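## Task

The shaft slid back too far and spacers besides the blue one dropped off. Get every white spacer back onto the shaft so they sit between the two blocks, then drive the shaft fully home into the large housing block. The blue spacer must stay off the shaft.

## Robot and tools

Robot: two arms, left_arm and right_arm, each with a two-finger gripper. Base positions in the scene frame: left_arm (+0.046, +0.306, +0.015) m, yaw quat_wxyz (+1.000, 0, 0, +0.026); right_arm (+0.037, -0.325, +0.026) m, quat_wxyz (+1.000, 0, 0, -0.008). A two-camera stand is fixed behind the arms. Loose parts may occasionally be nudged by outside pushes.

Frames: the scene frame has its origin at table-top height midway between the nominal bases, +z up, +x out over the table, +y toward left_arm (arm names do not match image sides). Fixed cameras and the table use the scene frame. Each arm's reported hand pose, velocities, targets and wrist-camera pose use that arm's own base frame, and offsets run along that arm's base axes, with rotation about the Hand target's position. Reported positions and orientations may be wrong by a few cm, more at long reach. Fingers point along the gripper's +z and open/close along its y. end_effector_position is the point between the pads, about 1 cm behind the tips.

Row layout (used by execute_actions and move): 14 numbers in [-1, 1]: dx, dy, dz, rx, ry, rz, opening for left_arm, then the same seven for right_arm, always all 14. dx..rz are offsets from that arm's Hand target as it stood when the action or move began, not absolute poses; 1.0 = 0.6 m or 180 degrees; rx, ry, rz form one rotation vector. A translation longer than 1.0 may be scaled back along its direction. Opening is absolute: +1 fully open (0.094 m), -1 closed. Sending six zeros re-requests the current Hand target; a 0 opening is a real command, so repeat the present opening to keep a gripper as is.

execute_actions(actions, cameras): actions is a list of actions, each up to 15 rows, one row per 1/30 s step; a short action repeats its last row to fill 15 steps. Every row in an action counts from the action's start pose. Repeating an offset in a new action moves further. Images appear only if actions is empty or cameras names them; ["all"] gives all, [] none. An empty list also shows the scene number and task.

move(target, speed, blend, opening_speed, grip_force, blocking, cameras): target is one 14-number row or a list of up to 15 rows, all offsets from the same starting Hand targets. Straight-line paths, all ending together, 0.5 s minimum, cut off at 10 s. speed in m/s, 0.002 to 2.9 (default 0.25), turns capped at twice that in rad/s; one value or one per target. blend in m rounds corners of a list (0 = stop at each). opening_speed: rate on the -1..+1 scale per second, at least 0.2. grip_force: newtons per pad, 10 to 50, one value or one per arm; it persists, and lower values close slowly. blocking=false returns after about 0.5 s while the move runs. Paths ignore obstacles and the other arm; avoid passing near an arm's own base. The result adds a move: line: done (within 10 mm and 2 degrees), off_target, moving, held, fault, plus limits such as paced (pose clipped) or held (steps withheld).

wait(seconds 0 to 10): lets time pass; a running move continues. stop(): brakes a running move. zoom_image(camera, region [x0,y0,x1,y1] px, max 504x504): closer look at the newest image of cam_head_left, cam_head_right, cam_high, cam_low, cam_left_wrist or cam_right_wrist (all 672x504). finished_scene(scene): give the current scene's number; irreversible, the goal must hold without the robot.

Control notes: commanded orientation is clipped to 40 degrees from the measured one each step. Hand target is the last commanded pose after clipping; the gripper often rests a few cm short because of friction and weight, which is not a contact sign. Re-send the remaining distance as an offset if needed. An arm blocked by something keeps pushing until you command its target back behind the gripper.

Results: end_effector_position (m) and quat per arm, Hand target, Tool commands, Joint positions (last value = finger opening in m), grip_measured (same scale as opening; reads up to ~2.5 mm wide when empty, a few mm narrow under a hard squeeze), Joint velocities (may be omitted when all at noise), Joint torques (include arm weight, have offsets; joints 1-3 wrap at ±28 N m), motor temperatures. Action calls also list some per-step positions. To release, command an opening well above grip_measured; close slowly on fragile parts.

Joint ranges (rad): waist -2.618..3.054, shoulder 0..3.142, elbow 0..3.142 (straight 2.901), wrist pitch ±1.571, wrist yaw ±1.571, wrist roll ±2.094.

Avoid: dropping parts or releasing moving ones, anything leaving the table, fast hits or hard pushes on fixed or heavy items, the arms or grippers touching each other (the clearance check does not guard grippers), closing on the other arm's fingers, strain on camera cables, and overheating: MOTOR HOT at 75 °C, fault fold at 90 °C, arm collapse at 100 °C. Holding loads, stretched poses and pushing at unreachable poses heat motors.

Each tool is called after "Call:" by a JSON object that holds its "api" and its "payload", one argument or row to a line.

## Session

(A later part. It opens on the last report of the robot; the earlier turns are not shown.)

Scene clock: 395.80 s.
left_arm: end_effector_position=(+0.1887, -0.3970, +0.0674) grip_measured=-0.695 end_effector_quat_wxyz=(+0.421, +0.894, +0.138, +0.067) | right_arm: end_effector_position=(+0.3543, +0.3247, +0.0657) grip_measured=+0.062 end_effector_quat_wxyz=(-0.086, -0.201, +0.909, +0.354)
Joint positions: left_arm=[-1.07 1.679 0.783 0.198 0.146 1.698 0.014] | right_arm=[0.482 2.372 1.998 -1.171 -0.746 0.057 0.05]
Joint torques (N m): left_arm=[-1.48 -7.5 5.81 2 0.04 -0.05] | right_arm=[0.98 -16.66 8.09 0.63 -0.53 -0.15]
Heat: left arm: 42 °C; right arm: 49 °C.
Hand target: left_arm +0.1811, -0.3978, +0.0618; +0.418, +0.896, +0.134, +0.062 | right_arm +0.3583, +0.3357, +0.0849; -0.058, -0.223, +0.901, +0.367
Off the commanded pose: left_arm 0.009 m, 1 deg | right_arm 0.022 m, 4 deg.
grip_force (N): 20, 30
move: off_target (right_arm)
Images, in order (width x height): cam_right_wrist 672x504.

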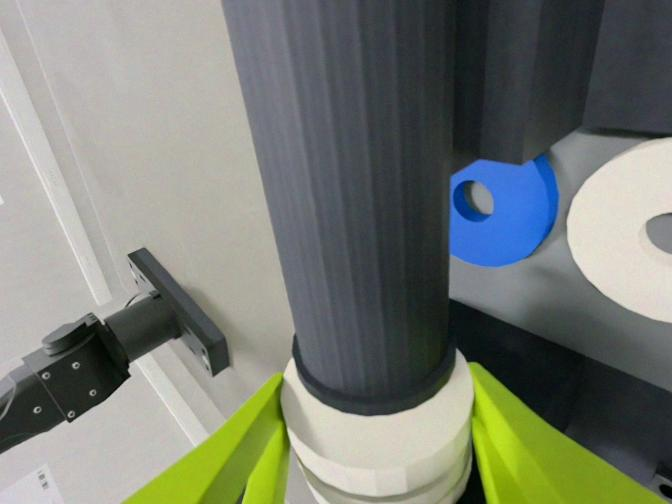

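Call:
{"api": "move", "payload": {
  "target": [0,0,0,0,0,0,-0.85, -0.00017,0.00043,-0.0017,-0.002,-0.0012,0.0009,-0.06],
  "speed": 0.05,
  "cameras": ["cam_right_wrist"]
}}

Call:
{"api": "zoom_image", "payload": {
  "camera": "cam_right_wrist",
  "region": [270, 340, 490, 504]
}}

Scene clock: 405.47 s.
left_arm: end_effector_position=(+0.1887, -0.3970, +0.0674) grip_measured=-0.695 end_effector_quat_wxyz=(+0.421, +0.894, +0.138, +0.067) | right_arm: end_effector_position=(+0.3540, +0.3249, +0.0652) grip_measured=+0.062 end_effector_quat_wxyz=(-0.085, -0.202, +0.910, +0.352)
Joint positions: left_arm=[-1.07 1.679 0.783 0.198 0.146 1.698 0.014] | right_arm=[0.484 2.372 1.998 -1.171 -0.741 0.056 0.05]
Joint torques (N m): left_arm=[-1.5 -7.49 5.82 2 0.03 -0.05] | right_arm=[1.03 -16.49 8.28 0.61 -0.5 -0.15]
Heat: left arm: 42 °C; right arm: 49 °C.
Hand target: left_arm +0.1811, -0.3978, +0.0618; +0.418, +0.896, +0.134, +0.062 | right_arm +0.3581, +0.3360, +0.0838; -0.058, -0.225, +0.902, +0.364
Off the commanded pose: left_arm 0.009 m, 1 deg | right_arm 0.022 m, 4 deg.
grip_force (N): 20, 30
move: off_target (right_arm)
Images, in order (width x height): cam_right_wrist 672x504.

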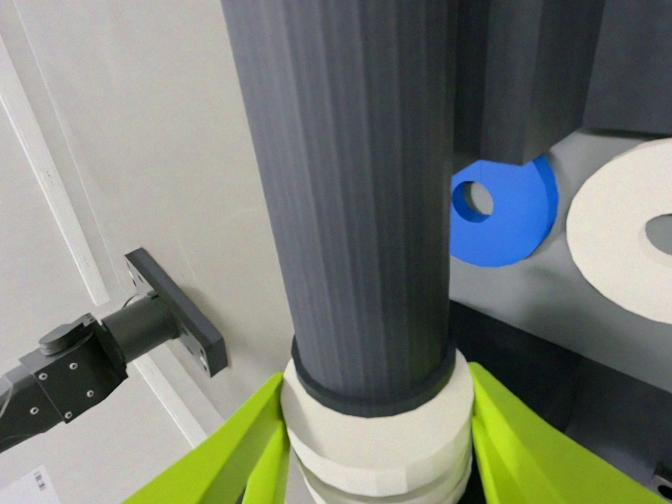

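Scaled by 2.291 from the camera's 672x504 image, which has a finer 960x720 frame.

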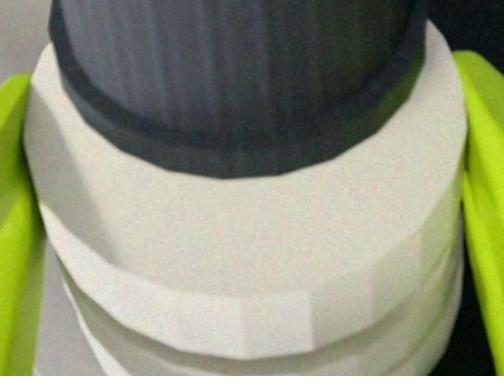

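Call:
{"api": "move", "payload": {
  "target": [0.0319,0.0098,0,0,0,0,-0.85, 0,0,0,0,0,0,-0.06],
  "speed": 0.05,
  "cameras": []
}}

Call:
{"api": "move", "payload": {
  "target": [0.0080,0.0025,0,0,0,0,-0.85, 0,0,0,0,0,0,-0.06],
  "speed": 0.05,
  "cameras": []
}}

Scene clock: 406.90 s.
left_arm: end_effector_position=(+0.1930, -0.3942, +0.0674) grip_measured=-0.695 end_effector_quat_wxyz=(+0.425, +0.894, +0.130, +0.056) | right_arm: end_effector_position=(+0.3542, +0.3248, +0.0650) grip_measured=+0.062 end_effector_quat_wxyz=(-0.085, -0.203, +0.910, +0.352)
Joint positions: left_arm=[-1.036 1.681 0.783 0.198 0.2 1.724 0.014] | right_arm=[0.484 2.372 1.998 -1.17 -0.74 0.055 0.05]
Joint torques (N m): left_arm=[1.22 -6.41 7.54 1.88 -0.01 0.1] | right_arm=[1.02 -16.5 8.29 0.61 -0.52 -0.15]
Heat: left arm: 42 °C; right arm: 49 °C.
Hand target: left_arm +0.2002, -0.3919, +0.0617; +0.418, +0.896, +0.134, +0.062 | right_arm +0.3582, +0.3361, +0.0838; -0.058, -0.225, +0.902, +0.364
Off the commanded pose: left_arm 0.010 m, 1 deg | right_arm 0.022 m, 4 deg.
grip_force (N): 20, 30
move: off_target (right_arm)
No camera images: "cameras" was empty.

Scene clock: 407.70 s.
left_arm: end_effector_position=(+0.1931, -0.3939, +0.0674) grip_measured=-0.695 end_effector_quat_wxyz=(+0.428, +0.894, +0.126, +0.049) | right_arm: end_effector_position=(+0.3542, +0.3247, +0.0650) grip_measured=+0.062 end_effector_quat_wxyz=(-0.085, -0.203, +0.910, +0.351)
Joint positions: left_arm=[-1.025 1.684 0.783 0.2 0.226 1.732 0.014] | right_arm=[0.484 2.372 1.998 -1.17 -0.739 0.055 0.05]
Joint torques (N m): left_arm=[1.72 -6.37 8.02 1.81 -0.12 0.13] | right_arm=[1.01 -16.5 8.29 0.61 -0.52 -0.15]
Heat: left arm: 42 °C; right arm: 49 °C.
Hand target: left_arm +0.2051, -0.3904, +0.0617; +0.418, +0.896, +0.134, +0.062 | right_arm +0.3582, +0.3360, +0.0838; -0.058, -0.225, +0.902, +0.364
Off the commanded pose: left_arm 0.014 m, 2 deg | right_arm 0.022 m, 4 deg.
grip_force (N): 20, 30
move: off_target (left_arm, right_arm)
No camera images: "cameras" was empty.

Call:
{"api": "move", "payload": {
  "target": [0.0080,0.0025,0,0,0,0,-0.85, 0,0,0,0,0,0,-0.06],
  "speed": 0.05,
  "cameras": ["cam_right_wrist", "cam_head_right"]
}}

Call:
{"api": "zoom_image", "payload": {
  "camera": "cam_right_wrist",
  "region": [270, 340, 490, 504]
}}

Call:
{"api": "zoom_image", "payload": {
  "camera": "cam_head_right",
  "region": [300, 150, 370, 230]
}}

Scene clock: 408.93 s.
left_arm: end_effector_position=(+0.1932, -0.3938, +0.0674) grip_measured=-0.695 end_effector_quat_wxyz=(+0.431, +0.893, +0.122, +0.042) | right_arm: end_effector_position=(+0.3542, +0.3247, +0.0650) grip_measured=+0.062 end_effector_quat_wxyz=(-0.085, -0.203, +0.910, +0.351)
Joint positions: left_arm=[-1.014 1.687 0.783 0.203 0.251 1.739 0.014] | right_arm=[0.484 2.372 1.998 -1.17 -0.739 0.055 0.05]
Joint torques (N m): left_arm=[2.15 -6.35 8.51 1.75 -0.23 0.16] | right_arm=[1.03 -16.47 8.29 0.61 -0.52 -0.15]
Heat: left arm: 42 °C; right arm: 49 °C.
Hand target: left_arm +0.2099, -0.3890, +0.0618; +0.418, +0.896, +0.134, +0.062 | right_arm +0.3582, +0.3360, +0.0838; -0.058, -0.225, +0.902, +0.364
Off the commanded pose: left_arm 0.018 m, 3 deg | right_arm 0.022 m, 4 deg.
grip_force (N): 20, 30
move: off_target (left_arm, right_arm)
Images, in order (width x height): cam_head_right 672x504, cam_right_wrist 672x504.

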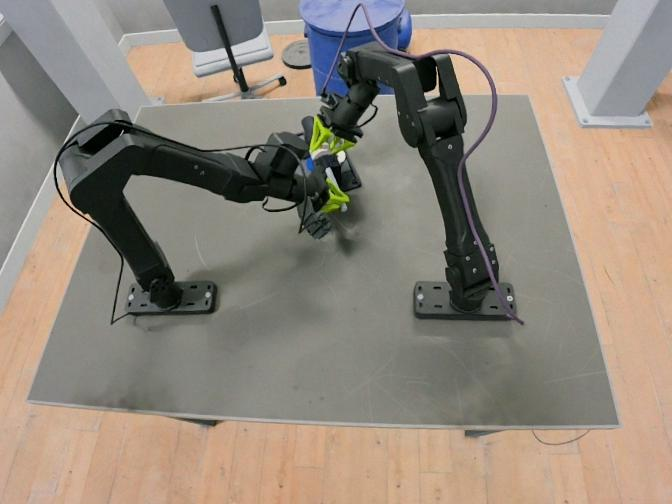

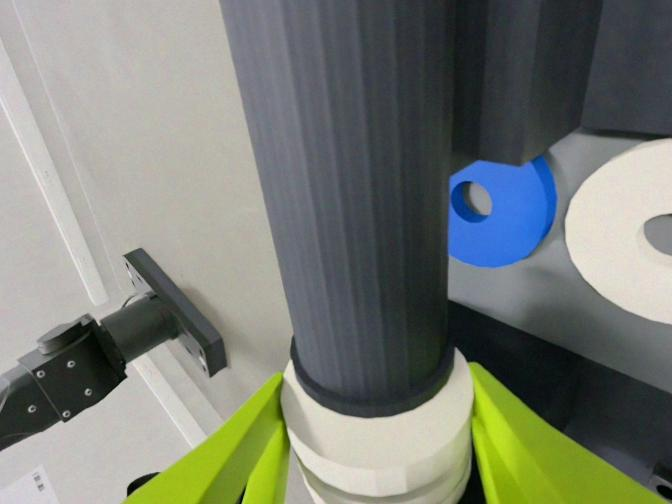

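Scaled by 2.291 from the camera's 672x504 image, which has a finer 960x720 frame.

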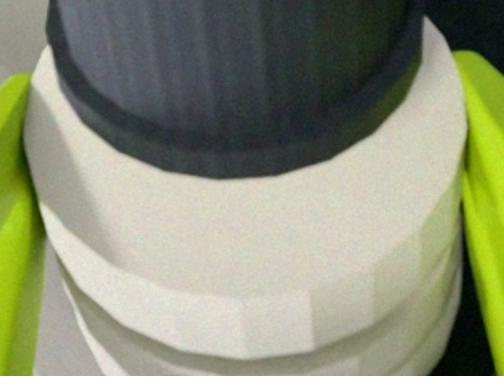

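Scaled by 6.300 from the camera's 672x504 image, which has a finer 960x720 frame.

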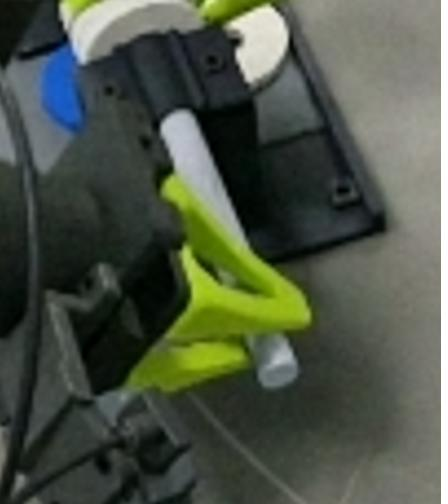

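Call:
{"api": "move", "payload": {
  "target": [0,0,0,0,0,0,-0.85, 0.000668,-0.001554,-0.001608,-0.00222,-0.00102,0.00006,-0.06],
  "speed": 0.05,
  "cameras": []
}}

Call:
{"api": "move", "payload": {
  "target": [0,0,0,0,0,0,-0.85, 0.000668,-0.001554,-0.001608,-0.00222,-0.00102,0.00006,-0.06],
  "speed": 0.05,
  "cameras": []
}}

Call:
{"api": "move", "payload": {
  "target": [0,0,0,0,0,0,-0.85, 0.000668,-0.001554,-0.001608,-0.00222,-0.00102,0.00006,-0.06],
  "speed": 0.05,
  "cameras": []
}}

Scene clock: 411.03 s.
left_arm: end_effector_position=(+0.1932, -0.3938, +0.0674) grip_measured=-0.695 end_effector_quat_wxyz=(+0.431, +0.893, +0.122, +0.042) | right_arm: end_effector_position=(+0.3543, +0.3247, +0.0649) grip_measured=+0.062 end_effector_quat_wxyz=(-0.085, -0.203, +0.910, +0.351)
Joint positions: left_arm=[-1.014 1.687 0.783 0.203 0.251 1.739 0.014] | right_arm=[0.484 2.372 1.998 -1.17 -0.739 0.055 0.05]
Joint torques (N m): left_arm=[2.15 -6.35 8.53 1.75 -0.23 0.16] | right_arm=[1.02 -16.43 8.36 0.59 -0.45 -0.15]
Heat: left arm: 42 °C; right arm: 49 °C.
Hand target: left_arm +0.2099, -0.3890, +0.0618; +0.418, +0.896, +0.134, +0.062 | right_arm +0.3586, +0.3351, +0.0829; -0.057, -0.226, +0.903, +0.360
Off the commanded pose: left_arm 0.018 m, 3 deg | right_arm 0.021 m, 4 deg.
grip_force (N): 20, 30
move: off_target (left_arm, right_arm)
No camera images: "cameras" was empty.

Scene clock: 411.73 s.
left_arm: end_effector_position=(+0.1932, -0.3938, +0.0674) grip_measured=-0.695 end_effector_quat_wxyz=(+0.431, +0.893, +0.122, +0.042) | right_arm: end_effector_position=(+0.3542, +0.3246, +0.0645) grip_measured=+0.062 end_effector_quat_wxyz=(-0.084, -0.204, +0.911, +0.350)
Joint positions: left_arm=[-1.014 1.687 0.783 0.203 0.251 1.739 0.014] | right_arm=[0.485 2.372 1.998 -1.17 -0.736 0.055 0.05]
Joint torques (N m): left_arm=[2.14 -6.35 8.51 1.75 -0.23 0.16] | right_arm=[0.96 -16.39 8.44 0.58 -0.39 -0.16]
Heat: left arm: 42 °C; right arm: 49 °C.
Hand target: left_arm +0.2099, -0.3890, +0.0618; +0.418, +0.896, +0.134, +0.062 | right_arm +0.3590, +0.3342, +0.0819; -0.057, -0.226, +0.905, +0.357
Off the commanded pose: left_arm 0.018 m, 3 deg | right_arm 0.020 m, 4 deg.
grip_force (N): 20, 30
move: off_target (left_arm, right_arm)
No camera images: "cameras" was empty.

Scene clock: 412.43 s.
left_arm: end_effector_position=(+0.1932, -0.3938, +0.0674) grip_measured=-0.695 end_effector_quat_wxyz=(+0.431, +0.893, +0.122, +0.042) | right_arm: end_effector_position=(+0.3542, +0.3246, +0.0642) grip_measured=+0.062 end_effector_quat_wxyz=(-0.084, -0.204, +0.911, +0.349)
Joint positions: left_arm=[-1.014 1.687 0.783 0.203 0.251 1.739 0.014] | right_arm=[0.486 2.372 1.998 -1.17 -0.733 0.055 0.05]
Joint torques (N m): left_arm=[2.14 -6.35 8.51 1.75 -0.23 0.16] | right_arm=[0.92 -16.35 8.49 0.56 -0.34 -0.16]
Heat: left arm: 42 °C; right arm: 49 °C.
Hand target: left_arm +0.2099, -0.3889, +0.0618; +0.418, +0.896, +0.134, +0.062 | right_arm +0.3593, +0.3333, +0.0809; -0.056, -0.227, +0.906, +0.353
Off the commanded pose: left_arm 0.018 m, 3 deg | right_arm 0.019 m, 4 deg.
grip_force (N): 20, 30
move: off_target (left_arm, right_arm)
No camera images: "cameras" was empty.

Call:
{"api": "wait", "payload": {
  "seconds": 0,
  "cameras": ["cam_right_wrist"]
}}

Call:
{"api": "zoom_image", "payload": {
  "camera": "cam_right_wrist",
  "region": [270, 340, 490, 504]
}}

Call:
{"api": "zoom_image", "payload": {
  "camera": "cam_right_wrist",
  "region": [270, 384, 390, 504]
}}

Call:
{"api": "zoom_image", "payload": {
  "camera": "cam_right_wrist",
  "region": [370, 384, 490, 504]
}}

Scene clock: 413.30 s.
left_arm: end_effector_position=(+0.1932, -0.3938, +0.0674) grip_measured=-0.695 end_effector_quat_wxyz=(+0.431, +0.893, +0.122, +0.042) | right_arm: end_effector_position=(+0.3542, +0.3246, +0.0642) grip_measured=+0.062 end_effector_quat_wxyz=(-0.084, -0.204, +0.911, +0.349)
Joint positions: left_arm=[-1.014 1.687 0.783 0.203 0.251 1.739 0.014] | right_arm=[0.486 2.372 1.998 -1.17 -0.733 0.055 0.05]
Joint torques (N m): left_arm=[2.14 -6.35 8.51 1.75 -0.23 0.15] | right_arm=[0.92 -16.35 8.5 0.56 -0.34 -0.17]
Heat: left arm: 41 °C; right arm: 49 °C.
Hand target: left_arm +0.2099, -0.3889, +0.0618; +0.418, +0.896, +0.134, +0.062 | right_arm +0.3593, +0.3333, +0.0809; -0.056, -0.227, +0.906, +0.353
Tool commands: left_gripper/opening=-0.85 right_gripper/opening=-0.06
Off the commanded pose: left_arm 0.018 m, 3 deg | right_arm 0.019 m, 4 deg.
grip_force (N): 20, 30
Images, in order (width x height): cam_right_wrist 672x504.

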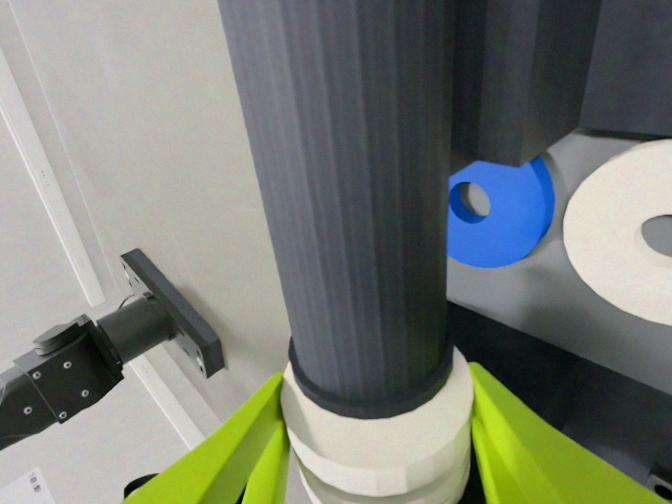

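Scaled by 2.291 from the camera's 672x504 image, which has a finer 960x720 frame.

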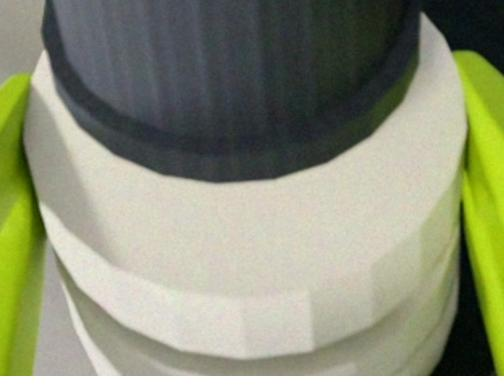

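Scaled by 4.200 from the camera's 672x504 image, which has a finer 960x720 frame.

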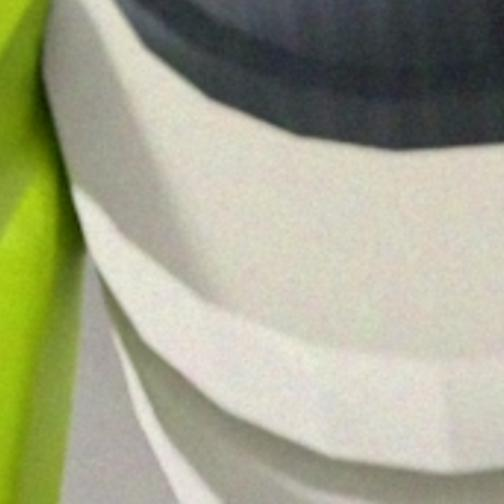

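Scaled by 4.200 from the camera's 672x504 image, which has a finer 960x720 frame.

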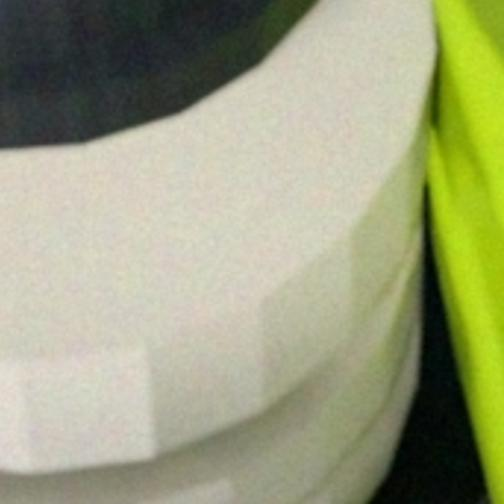

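Call:
{"api": "wait", "payload": {
  "seconds": 0,
  "cameras": ["cam_high", "cam_head_left"]
}}

Call:
{"api": "zoom_image", "payload": {
  "camera": "cam_high",
  "region": [295, 225, 355, 285]
}}

Call:
{"api": "zoom_image", "payload": {
  "camera": "cam_head_left",
  "region": [290, 130, 350, 190]
}}

Scene clock: 416.47 s.
left_arm: end_effector_position=(+0.1932, -0.3938, +0.0674) grip_measured=-0.695 end_effector_quat_wxyz=(+0.431, +0.893, +0.122, +0.042) | right_arm: end_effector_position=(+0.3542, +0.3246, +0.0642) grip_measured=+0.062 end_effector_quat_wxyz=(-0.084, -0.204, +0.911, +0.349)
Joint positions: left_arm=[-1.014 1.687 0.783 0.203 0.251 1.739 0.014] | right_arm=[0.486 2.372 1.998 -1.17 -0.733 0.055 0.05]
Joint torques (N m): left_arm=[2.13 -6.37 8.53 1.75 -0.23 0.17] | right_arm=[0.92 -16.35 8.51 0.56 -0.35 -0.17]
Heat: left arm: 41 °C; right arm: 49 °C.
Hand target: left_arm +0.2099, -0.3889, +0.0618; +0.418, +0.896, +0.134, +0.062 | right_arm +0.3593, +0.3333, +0.0809; -0.056, -0.227, +0.906, +0.353
Tool commands: left_gripper/opening=-0.85 right_gripper/opening=-0.06
Off the commanded pose: left_arm 0.018 m, 3 deg | right_arm 0.019 m, 4 deg.
grip_force (N): 20, 30
Images, in order (width x height): cam_head_left 672x504, cam_high 672x504.

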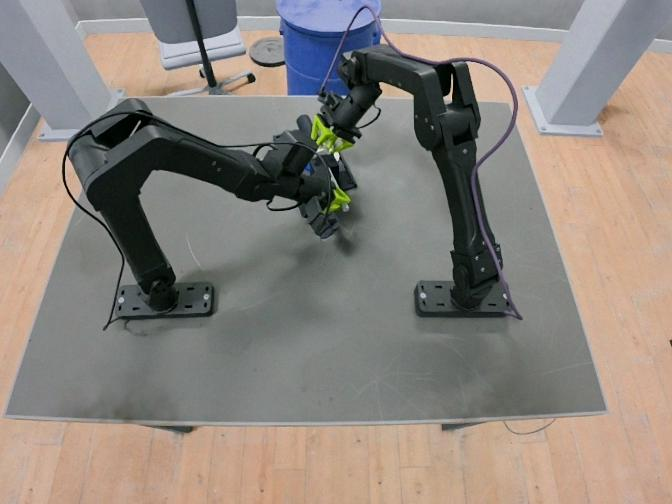

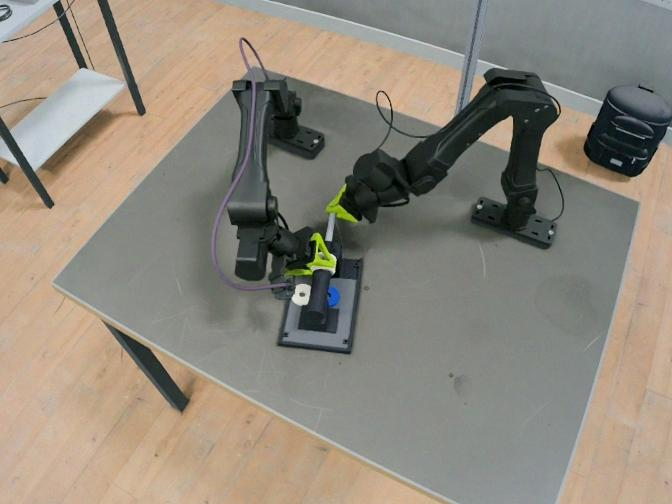

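Scaled by 8.400 from the camera's 672x504 image, which has a finer 960x720 frame.

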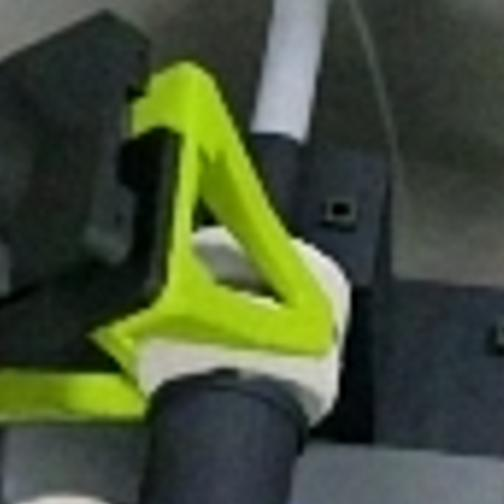

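Scaled by 8.400 from the camera's 672x504 image, which has a finer 960x720 frame.

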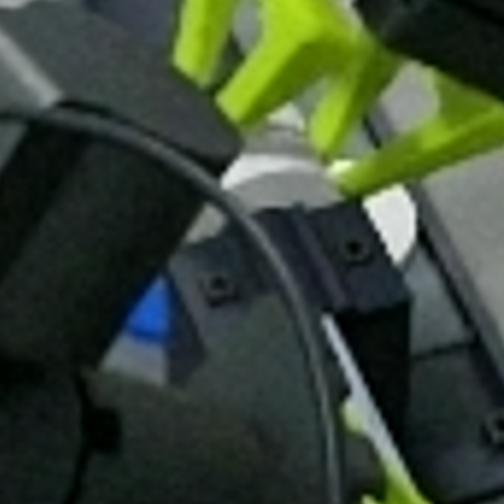

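Call:
{"api": "move", "payload": {
  "target": [0.0080,0.0025,0,0,0,0,-0.85, 0,0,0,0,0,0,-0.06],
  "speed": 0.05,
  "cameras": []
}}

Call:
{"api": "move", "payload": {
  "target": [0.0080,0.0025,0,0,0,0,-0.85, 0,0,0,0,0,0,-0.06],
  "speed": 0.05,
  "cameras": []
}}

Scene clock: 420.37 s.
left_arm: end_effector_position=(+0.1936, -0.3937, +0.0674) grip_measured=-0.695 end_effector_quat_wxyz=(+0.434, +0.893, +0.117, +0.035) | right_arm: end_effector_position=(+0.3542, +0.3246, +0.0642) grip_measured=+0.062 end_effector_quat_wxyz=(-0.084, -0.204, +0.911, +0.349)
Joint positions: left_arm=[-1.003 1.691 0.784 0.205 0.277 1.748 0.014] | right_arm=[0.486 2.372 1.998 -1.17 -0.733 0.055 0.05]
Joint torques (N m): left_arm=[2.51 -6.42 8.87 1.69 -0.35 0.18] | right_arm=[0.92 -16.32 8.49 0.56 -0.35 -0.16]
Heat: left arm: 41 °C; right arm: 49 °C.
Hand target: left_arm +0.2148, -0.3874, +0.0618; +0.418, +0.896, +0.134, +0.062 | right_arm +0.3593, +0.3333, +0.0809; -0.056, -0.227, +0.906, +0.353
Off the commanded pose: left_arm 0.023 m, 4 deg | right_arm 0.019 m, 4 deg.
grip_force (N): 20, 30
move: off_target (left_arm, right_arm)
No camera images: "cameras" was empty.

Scene clock: 421.17 s.
left_arm: end_effector_position=(+0.1939, -0.3937, +0.0675) grip_measured=-0.695 end_effector_quat_wxyz=(+0.436, +0.892, +0.113, +0.028) | right_arm: end_effector_position=(+0.3542, +0.3246, +0.0642) grip_measured=+0.062 end_effector_quat_wxyz=(-0.084, -0.204, +0.911, +0.349)
Joint positions: left_arm=[-0.993 1.695 0.788 0.204 0.303 1.756 0.014] | right_arm=[0.486 2.372 1.998 -1.17 -0.733 0.055 0.05]
Joint torques (N m): left_arm=[3 -6.57 9.06 1.65 -0.47 0.2] | right_arm=[0.92 -16.35 8.5 0.56 -0.35 -0.16]
Heat: left arm: 41 °C; right arm: 49 °C.
Hand target: left_arm +0.2196, -0.3859, +0.0618; +0.418, +0.896, +0.134, +0.062 | right_arm +0.3593, +0.3333, +0.0809; -0.056, -0.227, +0.906, +0.353
Off the commanded pose: left_arm 0.027 m, 5 deg | right_arm 0.019 m, 4 deg.
grip_force (N): 20, 30
move: off_target (left_arm, right_arm)
No camera images: "cameras" was empty.

Call:
{"api": "move", "payload": {
  "target": [0,0,0,0,0,0,-0.78, 0,0,0,0,0,0,-0.06],
  "speed": 0.05,
  "grip_force": [12, 30],
  "cameras": []
}}

Scene clock: 423.83 s.
left_arm: end_effector_position=(+0.1938, -0.3937, +0.0674) grip_measured=-0.695 end_effector_quat_wxyz=(+0.436, +0.892, +0.113, +0.028) | right_arm: end_effector_position=(+0.3542, +0.3246, +0.0642) grip_measured=+0.062 end_effector_quat_wxyz=(-0.084, -0.204, +0.911, +0.349)
Joint positions: left_arm=[-0.993 1.695 0.788 0.203 0.303 1.756 0.014] | right_arm=[0.486 2.372 1.998 -1.17 -0.733 0.055 0.05]
Joint torques (N m): left_arm=[3.03 -6.54 9.05 1.65 -0.47 0.2] | right_arm=[0.92 -16.34 8.49 0.56 -0.35 -0.17]
Heat: left arm: 41 °C; right arm: 49 °C.
Hand target: left_arm +0.2196, -0.3858, +0.0617; +0.418, +0.896, +0.134, +0.062 | right_arm +0.3593, +0.3333, +0.0809; -0.056, -0.227, +0.906, +0.353
Off the commanded pose: left_arm 0.028 m, 5 deg | right_arm 0.019 m, 4 deg.
grip_force (N): 12, 30
move: off_target (left_arm, right_arm)
No camera images: "cameras" was empty.

Call:
{"api": "wait", "payload": {
  "seconds": 0,
  "cameras": ["cam_right_wrist", "cam_left_wrist", "cam_head_right"]
}}

Call:
{"api": "zoom_image", "payload": {
  "camera": "cam_head_right",
  "region": [300, 150, 370, 230]
}}

Call:
{"api": "zoom_image", "payload": {
  "camera": "cam_right_wrist",
  "region": [270, 340, 490, 504]
}}

Call:
{"api": "zoom_image", "payload": {
  "camera": "cam_left_wrist",
  "region": [280, 280, 480, 504]
}}

Scene clock: 424.33 s.
left_arm: end_effector_position=(+0.1938, -0.3937, +0.0674) grip_measured=-0.695 end_effector_quat_wxyz=(+0.436, +0.892, +0.113, +0.028) | right_arm: end_effector_position=(+0.3542, +0.3246, +0.0642) grip_measured=+0.062 end_effector_quat_wxyz=(-0.084, -0.204, +0.911, +0.349)
Joint positions: left_arm=[-0.993 1.695 0.788 0.203 0.303 1.756 0.014] | right_arm=[0.486 2.372 1.998 -1.17 -0.733 0.055 0.05]
Joint torques (N m): left_arm=[3.02 -6.56 9.06 1.65 -0.47 0.2] | right_arm=[0.92 -16.35 8.49 0.57 -0.35 -0.17]
Heat: left arm: 41 °C; right arm: 49 °C.
Hand target: left_arm +0.2196, -0.3858, +0.0617; +0.418, +0.896, +0.134, +0.062 | right_arm +0.3593, +0.3333, +0.0809; -0.056, -0.227, +0.906, +0.353
Tool commands: left_gripper/opening=-0.78 right_gripper/opening=-0.06
Off the commanded pose: left_arm 0.028 m, 5 deg | right_arm 0.019 m, 4 deg.
grip_force (N): 12, 30
Images, in order (width x height): cam_head_right 672x504, cam_left_wrist 672x504, cam_right_wrist 672x504.

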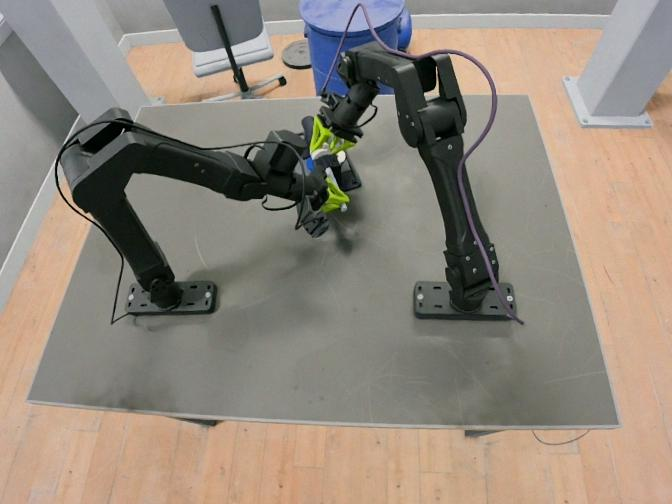

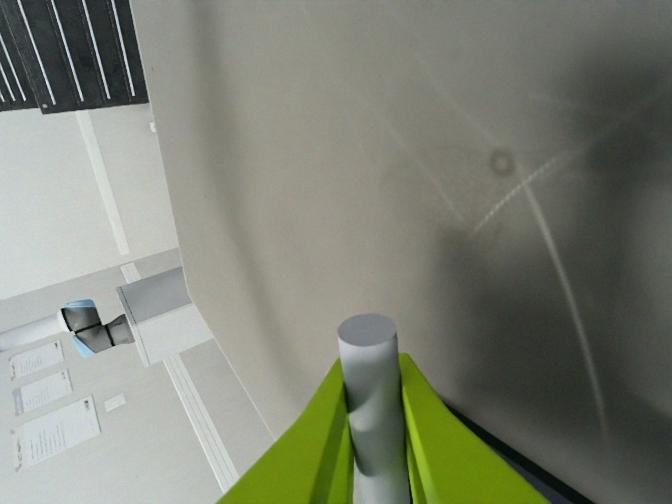

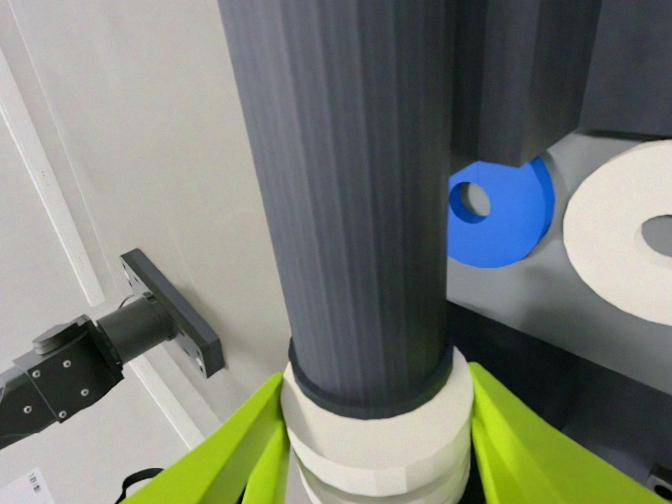

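Scaled by 6.300 from the camera's 672x504 image, which has a finer 960x720 frame.

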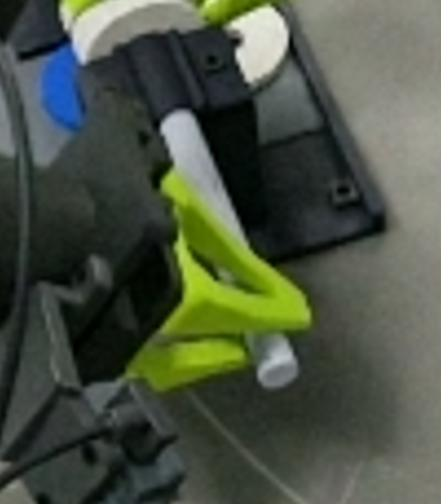

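Scaled by 2.291 from the camera's 672x504 image, which has a finer 960x720 frame.

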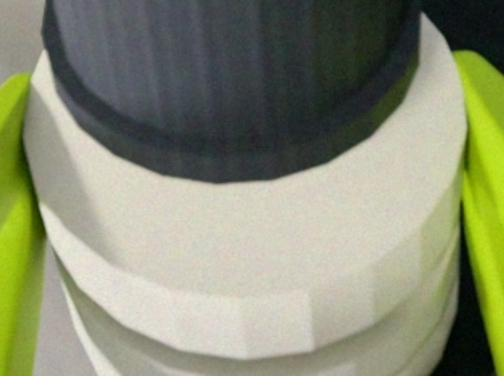

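Scaled by 2.250 from the camera's 672x504 image, which has a finer 960x720 frame.

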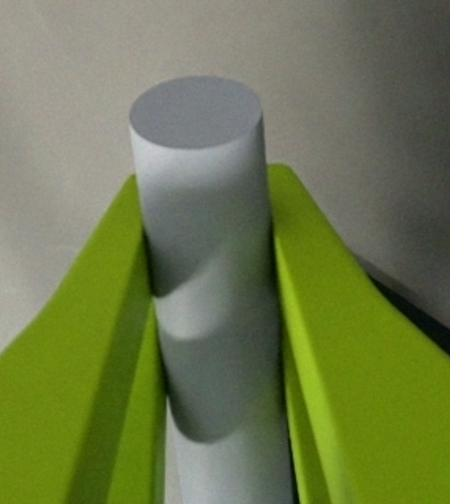

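Call:
{"api": "move", "payload": {
  "target": [0,0,0,0,0,0,-0.78, 0.001336,-0.003108,-0.003216,-0.00444,-0.00204,0.00012,-0.06],
  "speed": 0.05,
  "cameras": []
}}

Call:
{"api": "move", "payload": {
  "target": [0,0,0,0,0,0,-0.78, 0.001336,-0.003108,-0.003216,-0.00444,-0.00204,0.00012,-0.06],
  "speed": 0.05,
  "cameras": []
}}

Scene clock: 426.23 s.
left_arm: end_effector_position=(+0.1938, -0.3937, +0.0674) grip_measured=-0.695 end_effector_quat_wxyz=(+0.436, +0.892, +0.113, +0.028) | right_arm: end_effector_position=(+0.3541, +0.3247, +0.0637) grip_measured=+0.062 end_effector_quat_wxyz=(-0.083, -0.205, +0.911, +0.347)
Joint positions: left_arm=[-0.993 1.695 0.788 0.203 0.303 1.756 0.014] | right_arm=[0.487 2.372 1.998 -1.169 -0.729 0.055 0.05]
Joint torques (N m): left_arm=[3 -6.56 9.06 1.65 -0.47 0.2] | right_arm=[0.83 -16.24 8.61 0.53 -0.24 -0.18]
Heat: left arm: 41 °C; right arm: 49 °C.
Hand target: left_arm +0.2196, -0.3858, +0.0617; +0.418, +0.896, +0.134, +0.062 | right_arm +0.3601, +0.3314, +0.0790; -0.055, -0.228, +0.908, +0.346
Off the commanded pose: left_arm 0.028 m, 5 deg | right_arm 0.018 m, 4 deg.
grip_force (N): 12, 30
move: off_target (left_arm, right_arm)
No camera images: "cameras" was empty.

Scene clock: 427.00 s.
left_arm: end_effector_position=(+0.1938, -0.3937, +0.0674) grip_measured=-0.695 end_effector_quat_wxyz=(+0.436, +0.892, +0.113, +0.027) | right_arm: end_effector_position=(+0.3545, +0.3251, +0.0634) grip_measured=+0.062 end_effector_quat_wxyz=(-0.081, -0.209, +0.912, +0.343)
Joint positions: left_arm=[-0.993 1.695 0.788 0.203 0.303 1.756 0.014] | right_arm=[0.49 2.372 2.001 -1.169 -0.72 0.052 0.05]
Joint torques (N m): left_arm=[3.02 -6.57 9.05 1.65 -0.46 0.2] | right_arm=[0.58 -16.12 8.51 0.51 -0.17 -0.14]
Heat: left arm: 41 °C; right arm: 49 °C.
Hand target: left_arm +0.2195, -0.3859, +0.0617; +0.418, +0.896, +0.134, +0.062 | right_arm +0.3610, +0.3295, +0.0771; -0.053, -0.229, +0.911, +0.339
Off the commanded pose: left_arm 0.028 m, 5 deg | right_arm 0.016 m, 4 deg.
grip_force (N): 12, 30
move: off_target (left_arm, right_arm)
No camera images: "cameras" was empty.

Call:
{"api": "wait", "payload": {
  "seconds": 0,
  "cameras": ["cam_right_wrist"]
}}

Call:
{"api": "zoom_image", "payload": {
  "camera": "cam_right_wrist",
  "region": [270, 340, 490, 504]
}}

Scene clock: 427.37 s.
left_arm: end_effector_position=(+0.1938, -0.3937, +0.0674) grip_measured=-0.695 end_effector_quat_wxyz=(+0.436, +0.892, +0.113, +0.027) | right_arm: end_effector_position=(+0.3545, +0.3251, +0.0634) grip_measured=+0.062 end_effector_quat_wxyz=(-0.081, -0.209, +0.912, +0.343)
Joint positions: left_arm=[-0.993 1.695 0.788 0.203 0.303 1.756 0.014] | right_arm=[0.49 2.372 2.001 -1.169 -0.72 0.052 0.05]
Joint torques (N m): left_arm=[3.03 -6.57 9.05 1.65 -0.47 0.2] | right_arm=[0.58 -16.12 8.51 0.51 -0.17 -0.17]
Heat: left arm: 41 °C; right arm: 49 °C.
Hand target: left_arm +0.2195, -0.3859, +0.0617; +0.418, +0.896, +0.134, +0.062 | right_arm +0.3610, +0.3295, +0.0771; -0.053, -0.228, +0.911, +0.339
Tool commands: left_gripper/opening=-0.78 right_gripper/opening=-0.06
Off the commanded pose: left_arm 0.028 m, 5 deg | right_arm 0.016 m, 4 deg.
grip_force (N): 12, 30
Images, in order (width x height): cam_right_wrist 672x504.

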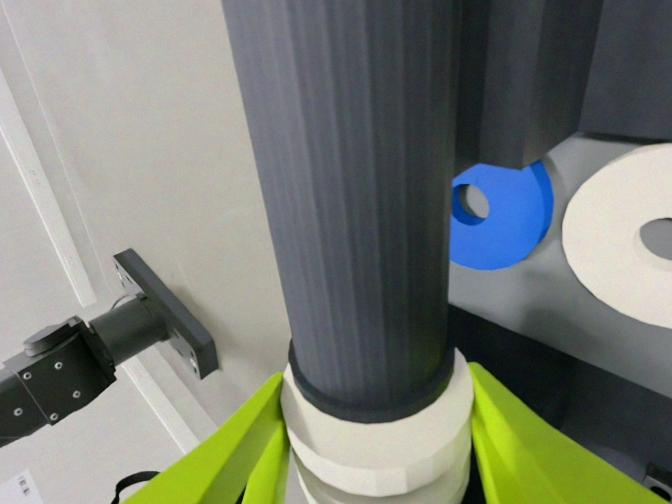

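Scaled by 2.291 from the camera's 672x504 image, which has a finer 960x720 frame.

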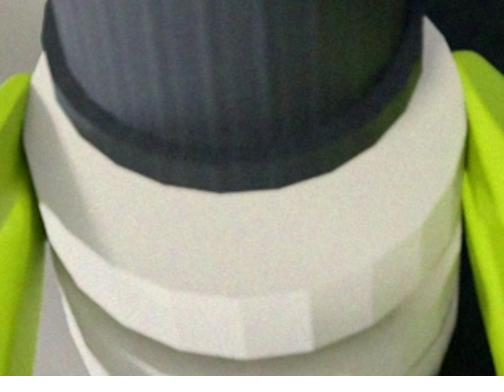

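Call:
{"api": "zoom_image", "payload": {
  "camera": "cam_right_wrist",
  "region": [270, 384, 390, 504]
}}

Call:
{"api": "zoom_image", "payload": {
  "camera": "cam_right_wrist",
  "region": [370, 384, 490, 504]
}}

Scaled by 4.200 from the camera's 672x504 image, which has a finer 960x720 frame.

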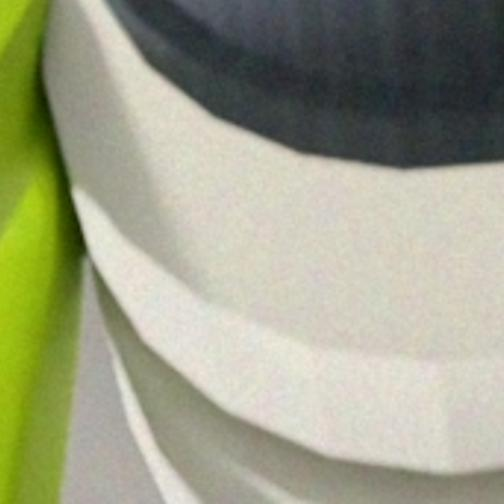

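Scaled by 4.200 from the camera's 672x504 image, which has a finer 960x720 frame.

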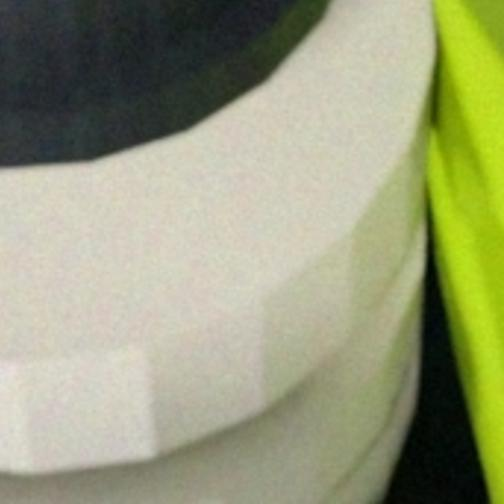

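Call:
{"api": "move", "payload": {
  "target": [0,0,0,0,0,0,-0.78, 0.000668,-0.001554,-0.001608,-0.00222,-0.00102,0.00006,-0.06],
  "speed": 0.05,
  "cameras": []
}}

Call:
{"api": "move", "payload": {
  "target": [0,0,0,0,0,0,-0.78, 0.000668,-0.001554,-0.001608,-0.00222,-0.00102,0.00006,-0.06],
  "speed": 0.05,
  "cameras": ["cam_right_wrist"]
}}

Call:
{"api": "zoom_image", "payload": {
  "camera": "cam_right_wrist",
  "region": [270, 340, 490, 504]
}}

Scene clock: 431.47 s.
left_arm: end_effector_position=(+0.1938, -0.3937, +0.0674) grip_measured=-0.695 end_effector_quat_wxyz=(+0.436, +0.892, +0.113, +0.027) | right_arm: end_effector_position=(+0.3545, +0.3251, +0.0634) grip_measured=+0.062 end_effector_quat_wxyz=(-0.081, -0.209, +0.912, +0.343)
Joint positions: left_arm=[-0.993 1.695 0.788 0.203 0.303 1.756 0.014] | right_arm=[0.49 2.372 2.001 -1.169 -0.72 0.052 0.05]
Joint torques (N m): left_arm=[3.02 -6.54 9.05 1.65 -0.46 0.2] | right_arm=[0.57 -16.08 8.55 0.5 -0.11 -0.18]
Heat: left arm: 40 °C; right arm: 49 °C.
Hand target: left_arm +0.2195, -0.3859, +0.0617; +0.418, +0.896, +0.134, +0.062 | right_arm +0.3614, +0.3286, +0.0761; -0.053, -0.229, +0.912, +0.336
Off the commanded pose: left_arm 0.028 m, 5 deg | right_arm 0.015 m, 4 deg.
grip_force (N): 12, 30
move: off_target (left_arm, right_arm)
No camera images: "cameras" was empty.

Scene clock: 432.37 s.
left_arm: end_effector_position=(+0.1938, -0.3937, +0.0674) grip_measured=-0.695 end_effector_quat_wxyz=(+0.436, +0.892, +0.113, +0.027) | right_arm: end_effector_position=(+0.3556, +0.3243, +0.0629) grip_measured=+0.062 end_effector_quat_wxyz=(-0.078, -0.210, +0.914, +0.339)
Joint positions: left_arm=[-0.993 1.695 0.788 0.203 0.303 1.756 0.014] | right_arm=[0.49 2.372 2.003 -1.169 -0.711 0.051 0.05]
Joint torques (N m): left_arm=[3.02 -6.57 9.05 1.65 -0.47 0.2] | right_arm=[0.58 -16.01 8.39 0.5 -0.11 -0.17]
Heat: left arm: 40 °C; right arm: 49 °C.
Hand target: left_arm +0.2195, -0.3859, +0.0617; +0.418, +0.896, +0.134, +0.062 | right_arm +0.3617, +0.3276, +0.0751; -0.052, -0.229, +0.914, +0.332
Off the commanded pose: left_arm 0.028 m, 5 deg | right_arm 0.014 m, 4 deg.
grip_force (N): 12, 30
move: off_target (left_arm, right_arm)
Images, in order (width x height): cam_right_wrist 672x504.

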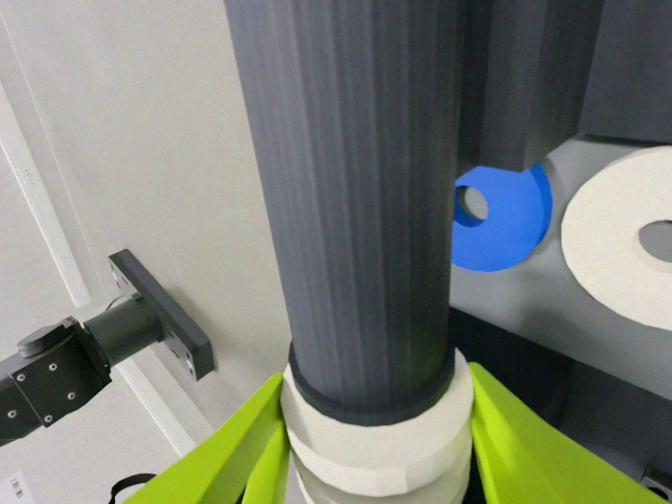

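Scaled by 2.291 from the camera's 672x504 image, which has a finer 960x720 frame.

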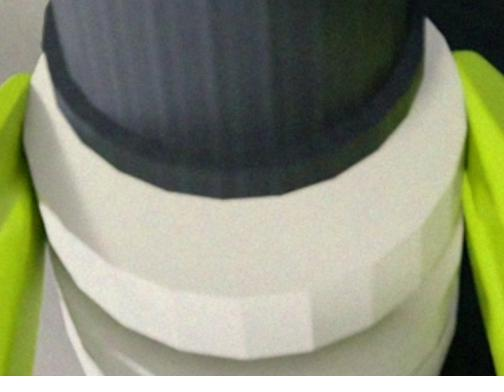

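Call:
{"api": "wait", "payload": {
  "seconds": 0.3,
  "cameras": ["cam_right_wrist", "cam_head_right", "cam_high"]
}}

Call:
{"api": "zoom_image", "payload": {
  "camera": "cam_right_wrist",
  "region": [270, 340, 490, 504]
}}

Call:
{"api": "zoom_image", "payload": {
  "camera": "cam_head_right",
  "region": [300, 150, 370, 230]
}}

Call:
{"api": "zoom_image", "payload": {
  "camera": "cam_high",
  "region": [270, 250, 370, 360]
}}

Scene clock: 434.73 s.
left_arm: end_effector_position=(+0.1938, -0.3937, +0.0674) grip_measured=-0.695 end_effector_quat_wxyz=(+0.436, +0.892, +0.113, +0.027) | right_arm: end_effector_position=(+0.3556, +0.3243, +0.0630) grip_measured=+0.062 end_effector_quat_wxyz=(-0.078, -0.210, +0.914, +0.339)
Joint positions: left_arm=[-0.993 1.695 0.788 0.203 0.303 1.756 0.014] | right_arm=[0.49 2.372 2.003 -1.169 -0.711 0.051 0.05]
Joint torques (N m): left_arm=[3.02 -6.56 9.06 1.65 -0.47 0.2] | right_arm=[0.57 -16.02 8.39 0.5 -0.11 -0.17]
Heat: left arm: 40 °C; right arm: 49 °C.
Hand target: left_arm +0.2195, -0.3859, +0.0617; +0.418, +0.896, +0.134, +0.062 | right_arm +0.3618, +0.3277, +0.0752; -0.052, -0.229, +0.913, +0.332
Tool commands: left_gripper/opening=-0.78 right_gripper/opening=-0.06
Off the commanded pose: left_arm 0.028 m, 5 deg | right_arm 0.014 m, 4 deg.
grip_force (N): 12, 30
wait: 0.30 s; at rest from the start
Images, in order (width x height): cam_head_right 672x504, cam_high 672x504, cam_right_wrist 672x504.

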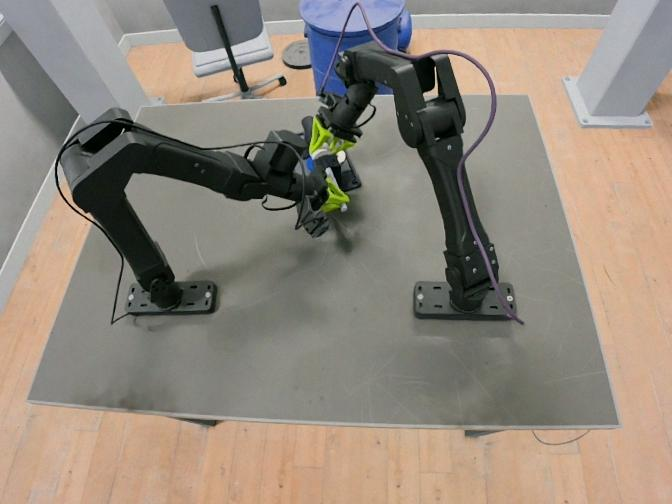

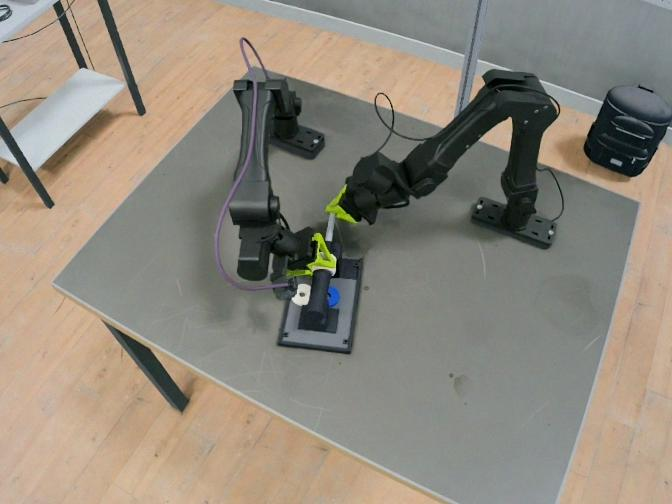

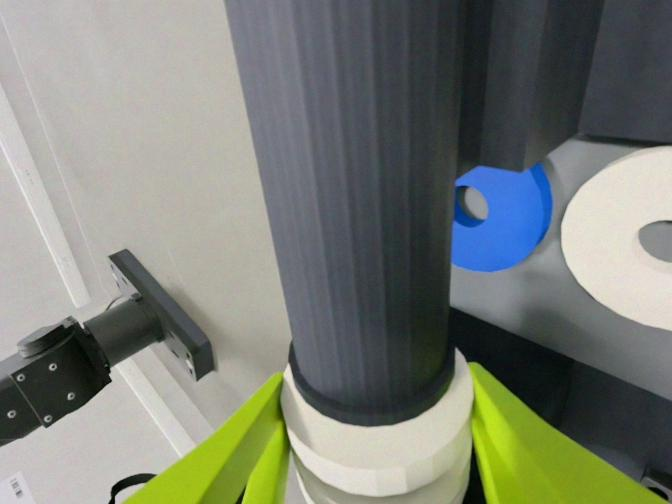

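Scaled by 2.291 from the camera's 672x504 image, which has a finer 960x720 frame.

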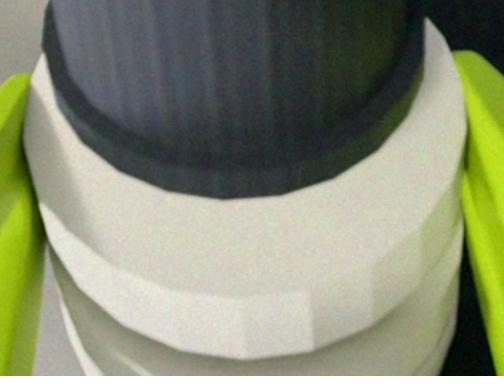

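Scaled by 6.300 from the camera's 672x504 image, which has a finer 960x720 frame.

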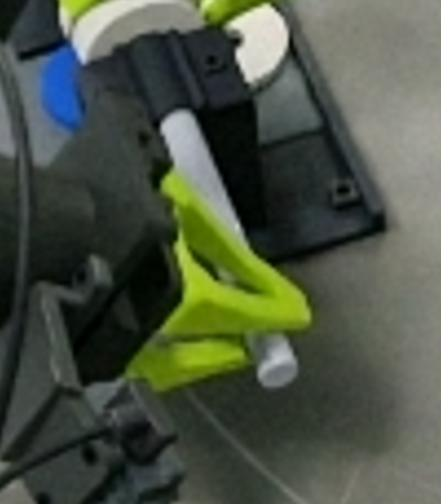

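Scaled by 4.582 from the camera's 672x504 image, which has a finer 960x720 frame.

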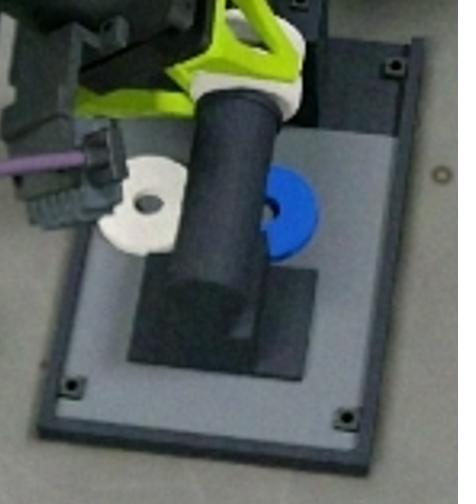

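Call:
{"api": "zoom_image", "payload": {
  "camera": "cam_right_wrist",
  "region": [270, 384, 390, 504]
}}

Call:
{"api": "zoom_image", "payload": {
  "camera": "cam_right_wrist",
  "region": [370, 384, 490, 504]
}}

Scaled by 4.200 from the camera's 672x504 image, which has a finer 960x720 frame.

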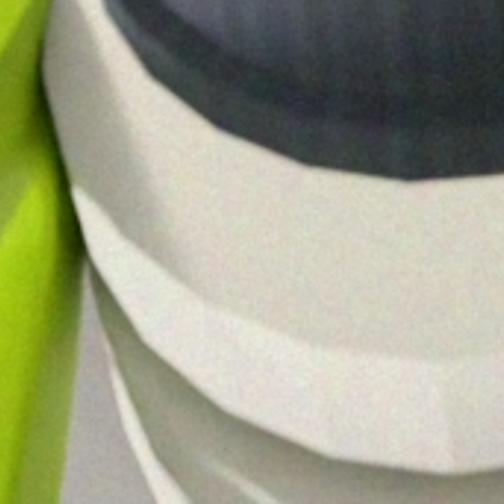

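Scaled by 4.200 from the camera's 672x504 image, which has a finer 960x720 frame.

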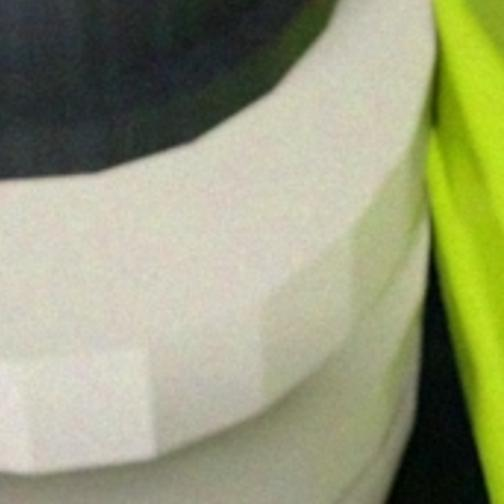

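Call:
{"api": "move", "payload": {
  "target": [0,0,0,0,0,0,-0.78, 0.00253,0.00001,0.00123,-0.00083,-0.00206,0.00004,-0.06],
  "speed": 0.05,
  "cameras": []
}}

Call:
{"api": "move", "payload": {
  "target": [0,0,0,0,0,0,-0.78, 0.00253,0.00001,0.00123,-0.00083,-0.00206,0.00004,-0.06],
  "speed": 0.05,
  "cameras": []
}}

Scene clock: 441.00 s.
left_arm: end_effector_position=(+0.1938, -0.3937, +0.0674) grip_measured=-0.695 end_effector_quat_wxyz=(+0.436, +0.892, +0.113, +0.027) | right_arm: end_effector_position=(+0.3571, +0.3236, +0.0631) grip_measured=+0.062 end_effector_quat_wxyz=(-0.075, -0.212, +0.915, +0.335)
Joint positions: left_arm=[-0.993 1.695 0.788 0.203 0.303 1.756 0.014] | right_arm=[0.49 2.372 2.008 -1.17 -0.701 0.049 0.05]
Joint torques (N m): left_arm=[3.03 -6.56 9.05 1.65 -0.46 0.2] | right_arm=[0.59 -15.88 8.59 0.5 -0.14 -0.16]
Heat: left arm: 40 °C; right arm: 49 °C.
Hand target: left_arm +0.2195, -0.3859, +0.0617; +0.418, +0.896, +0.134, +0.062 | right_arm +0.3633, +0.3276, +0.0759; -0.049, -0.230, +0.914, +0.330
Off the commanded pose: left_arm 0.028 m, 5 deg | right_arm 0.015 m, 4 deg.
grip_force (N): 12, 30
move: off_target (left_arm, right_arm)
No camera images: "cameras" was empty.

Scene clock: 441.77 s.
left_arm: end_effector_position=(+0.1938, -0.3937, +0.0674) grip_measured=-0.695 end_effector_quat_wxyz=(+0.436, +0.892, +0.113, +0.027) | right_arm: end_effector_position=(+0.3584, +0.3234, +0.0632) grip_measured=+0.062 end_effector_quat_wxyz=(-0.071, -0.214, +0.916, +0.331)
Joint positions: left_arm=[-0.993 1.695 0.788 0.203 0.303 1.756 0.014] | right_arm=[0.492 2.372 2.014 -1.171 -0.689 0.048 0.05]
Joint torques (N m): left_arm=[3.02 -6.56 9.05 1.65 -0.47 0.2] | right_arm=[0.44 -15.75 8.79 0.48 -0.21 -0.15]
Heat: left arm: 40 °C; right arm: 49 °C.
Hand target: left_arm +0.2195, -0.3859, +0.0617; +0.418, +0.896, +0.134, +0.062 | right_arm +0.3648, +0.3276, +0.0766; -0.047, -0.231, +0.915, +0.328
Off the commanded pose: left_arm 0.028 m, 5 deg | right_arm 0.015 m, 3 deg.
grip_force (N): 12, 30
move: off_target (left_arm, right_arm)
No camera images: "cameras" was empty.


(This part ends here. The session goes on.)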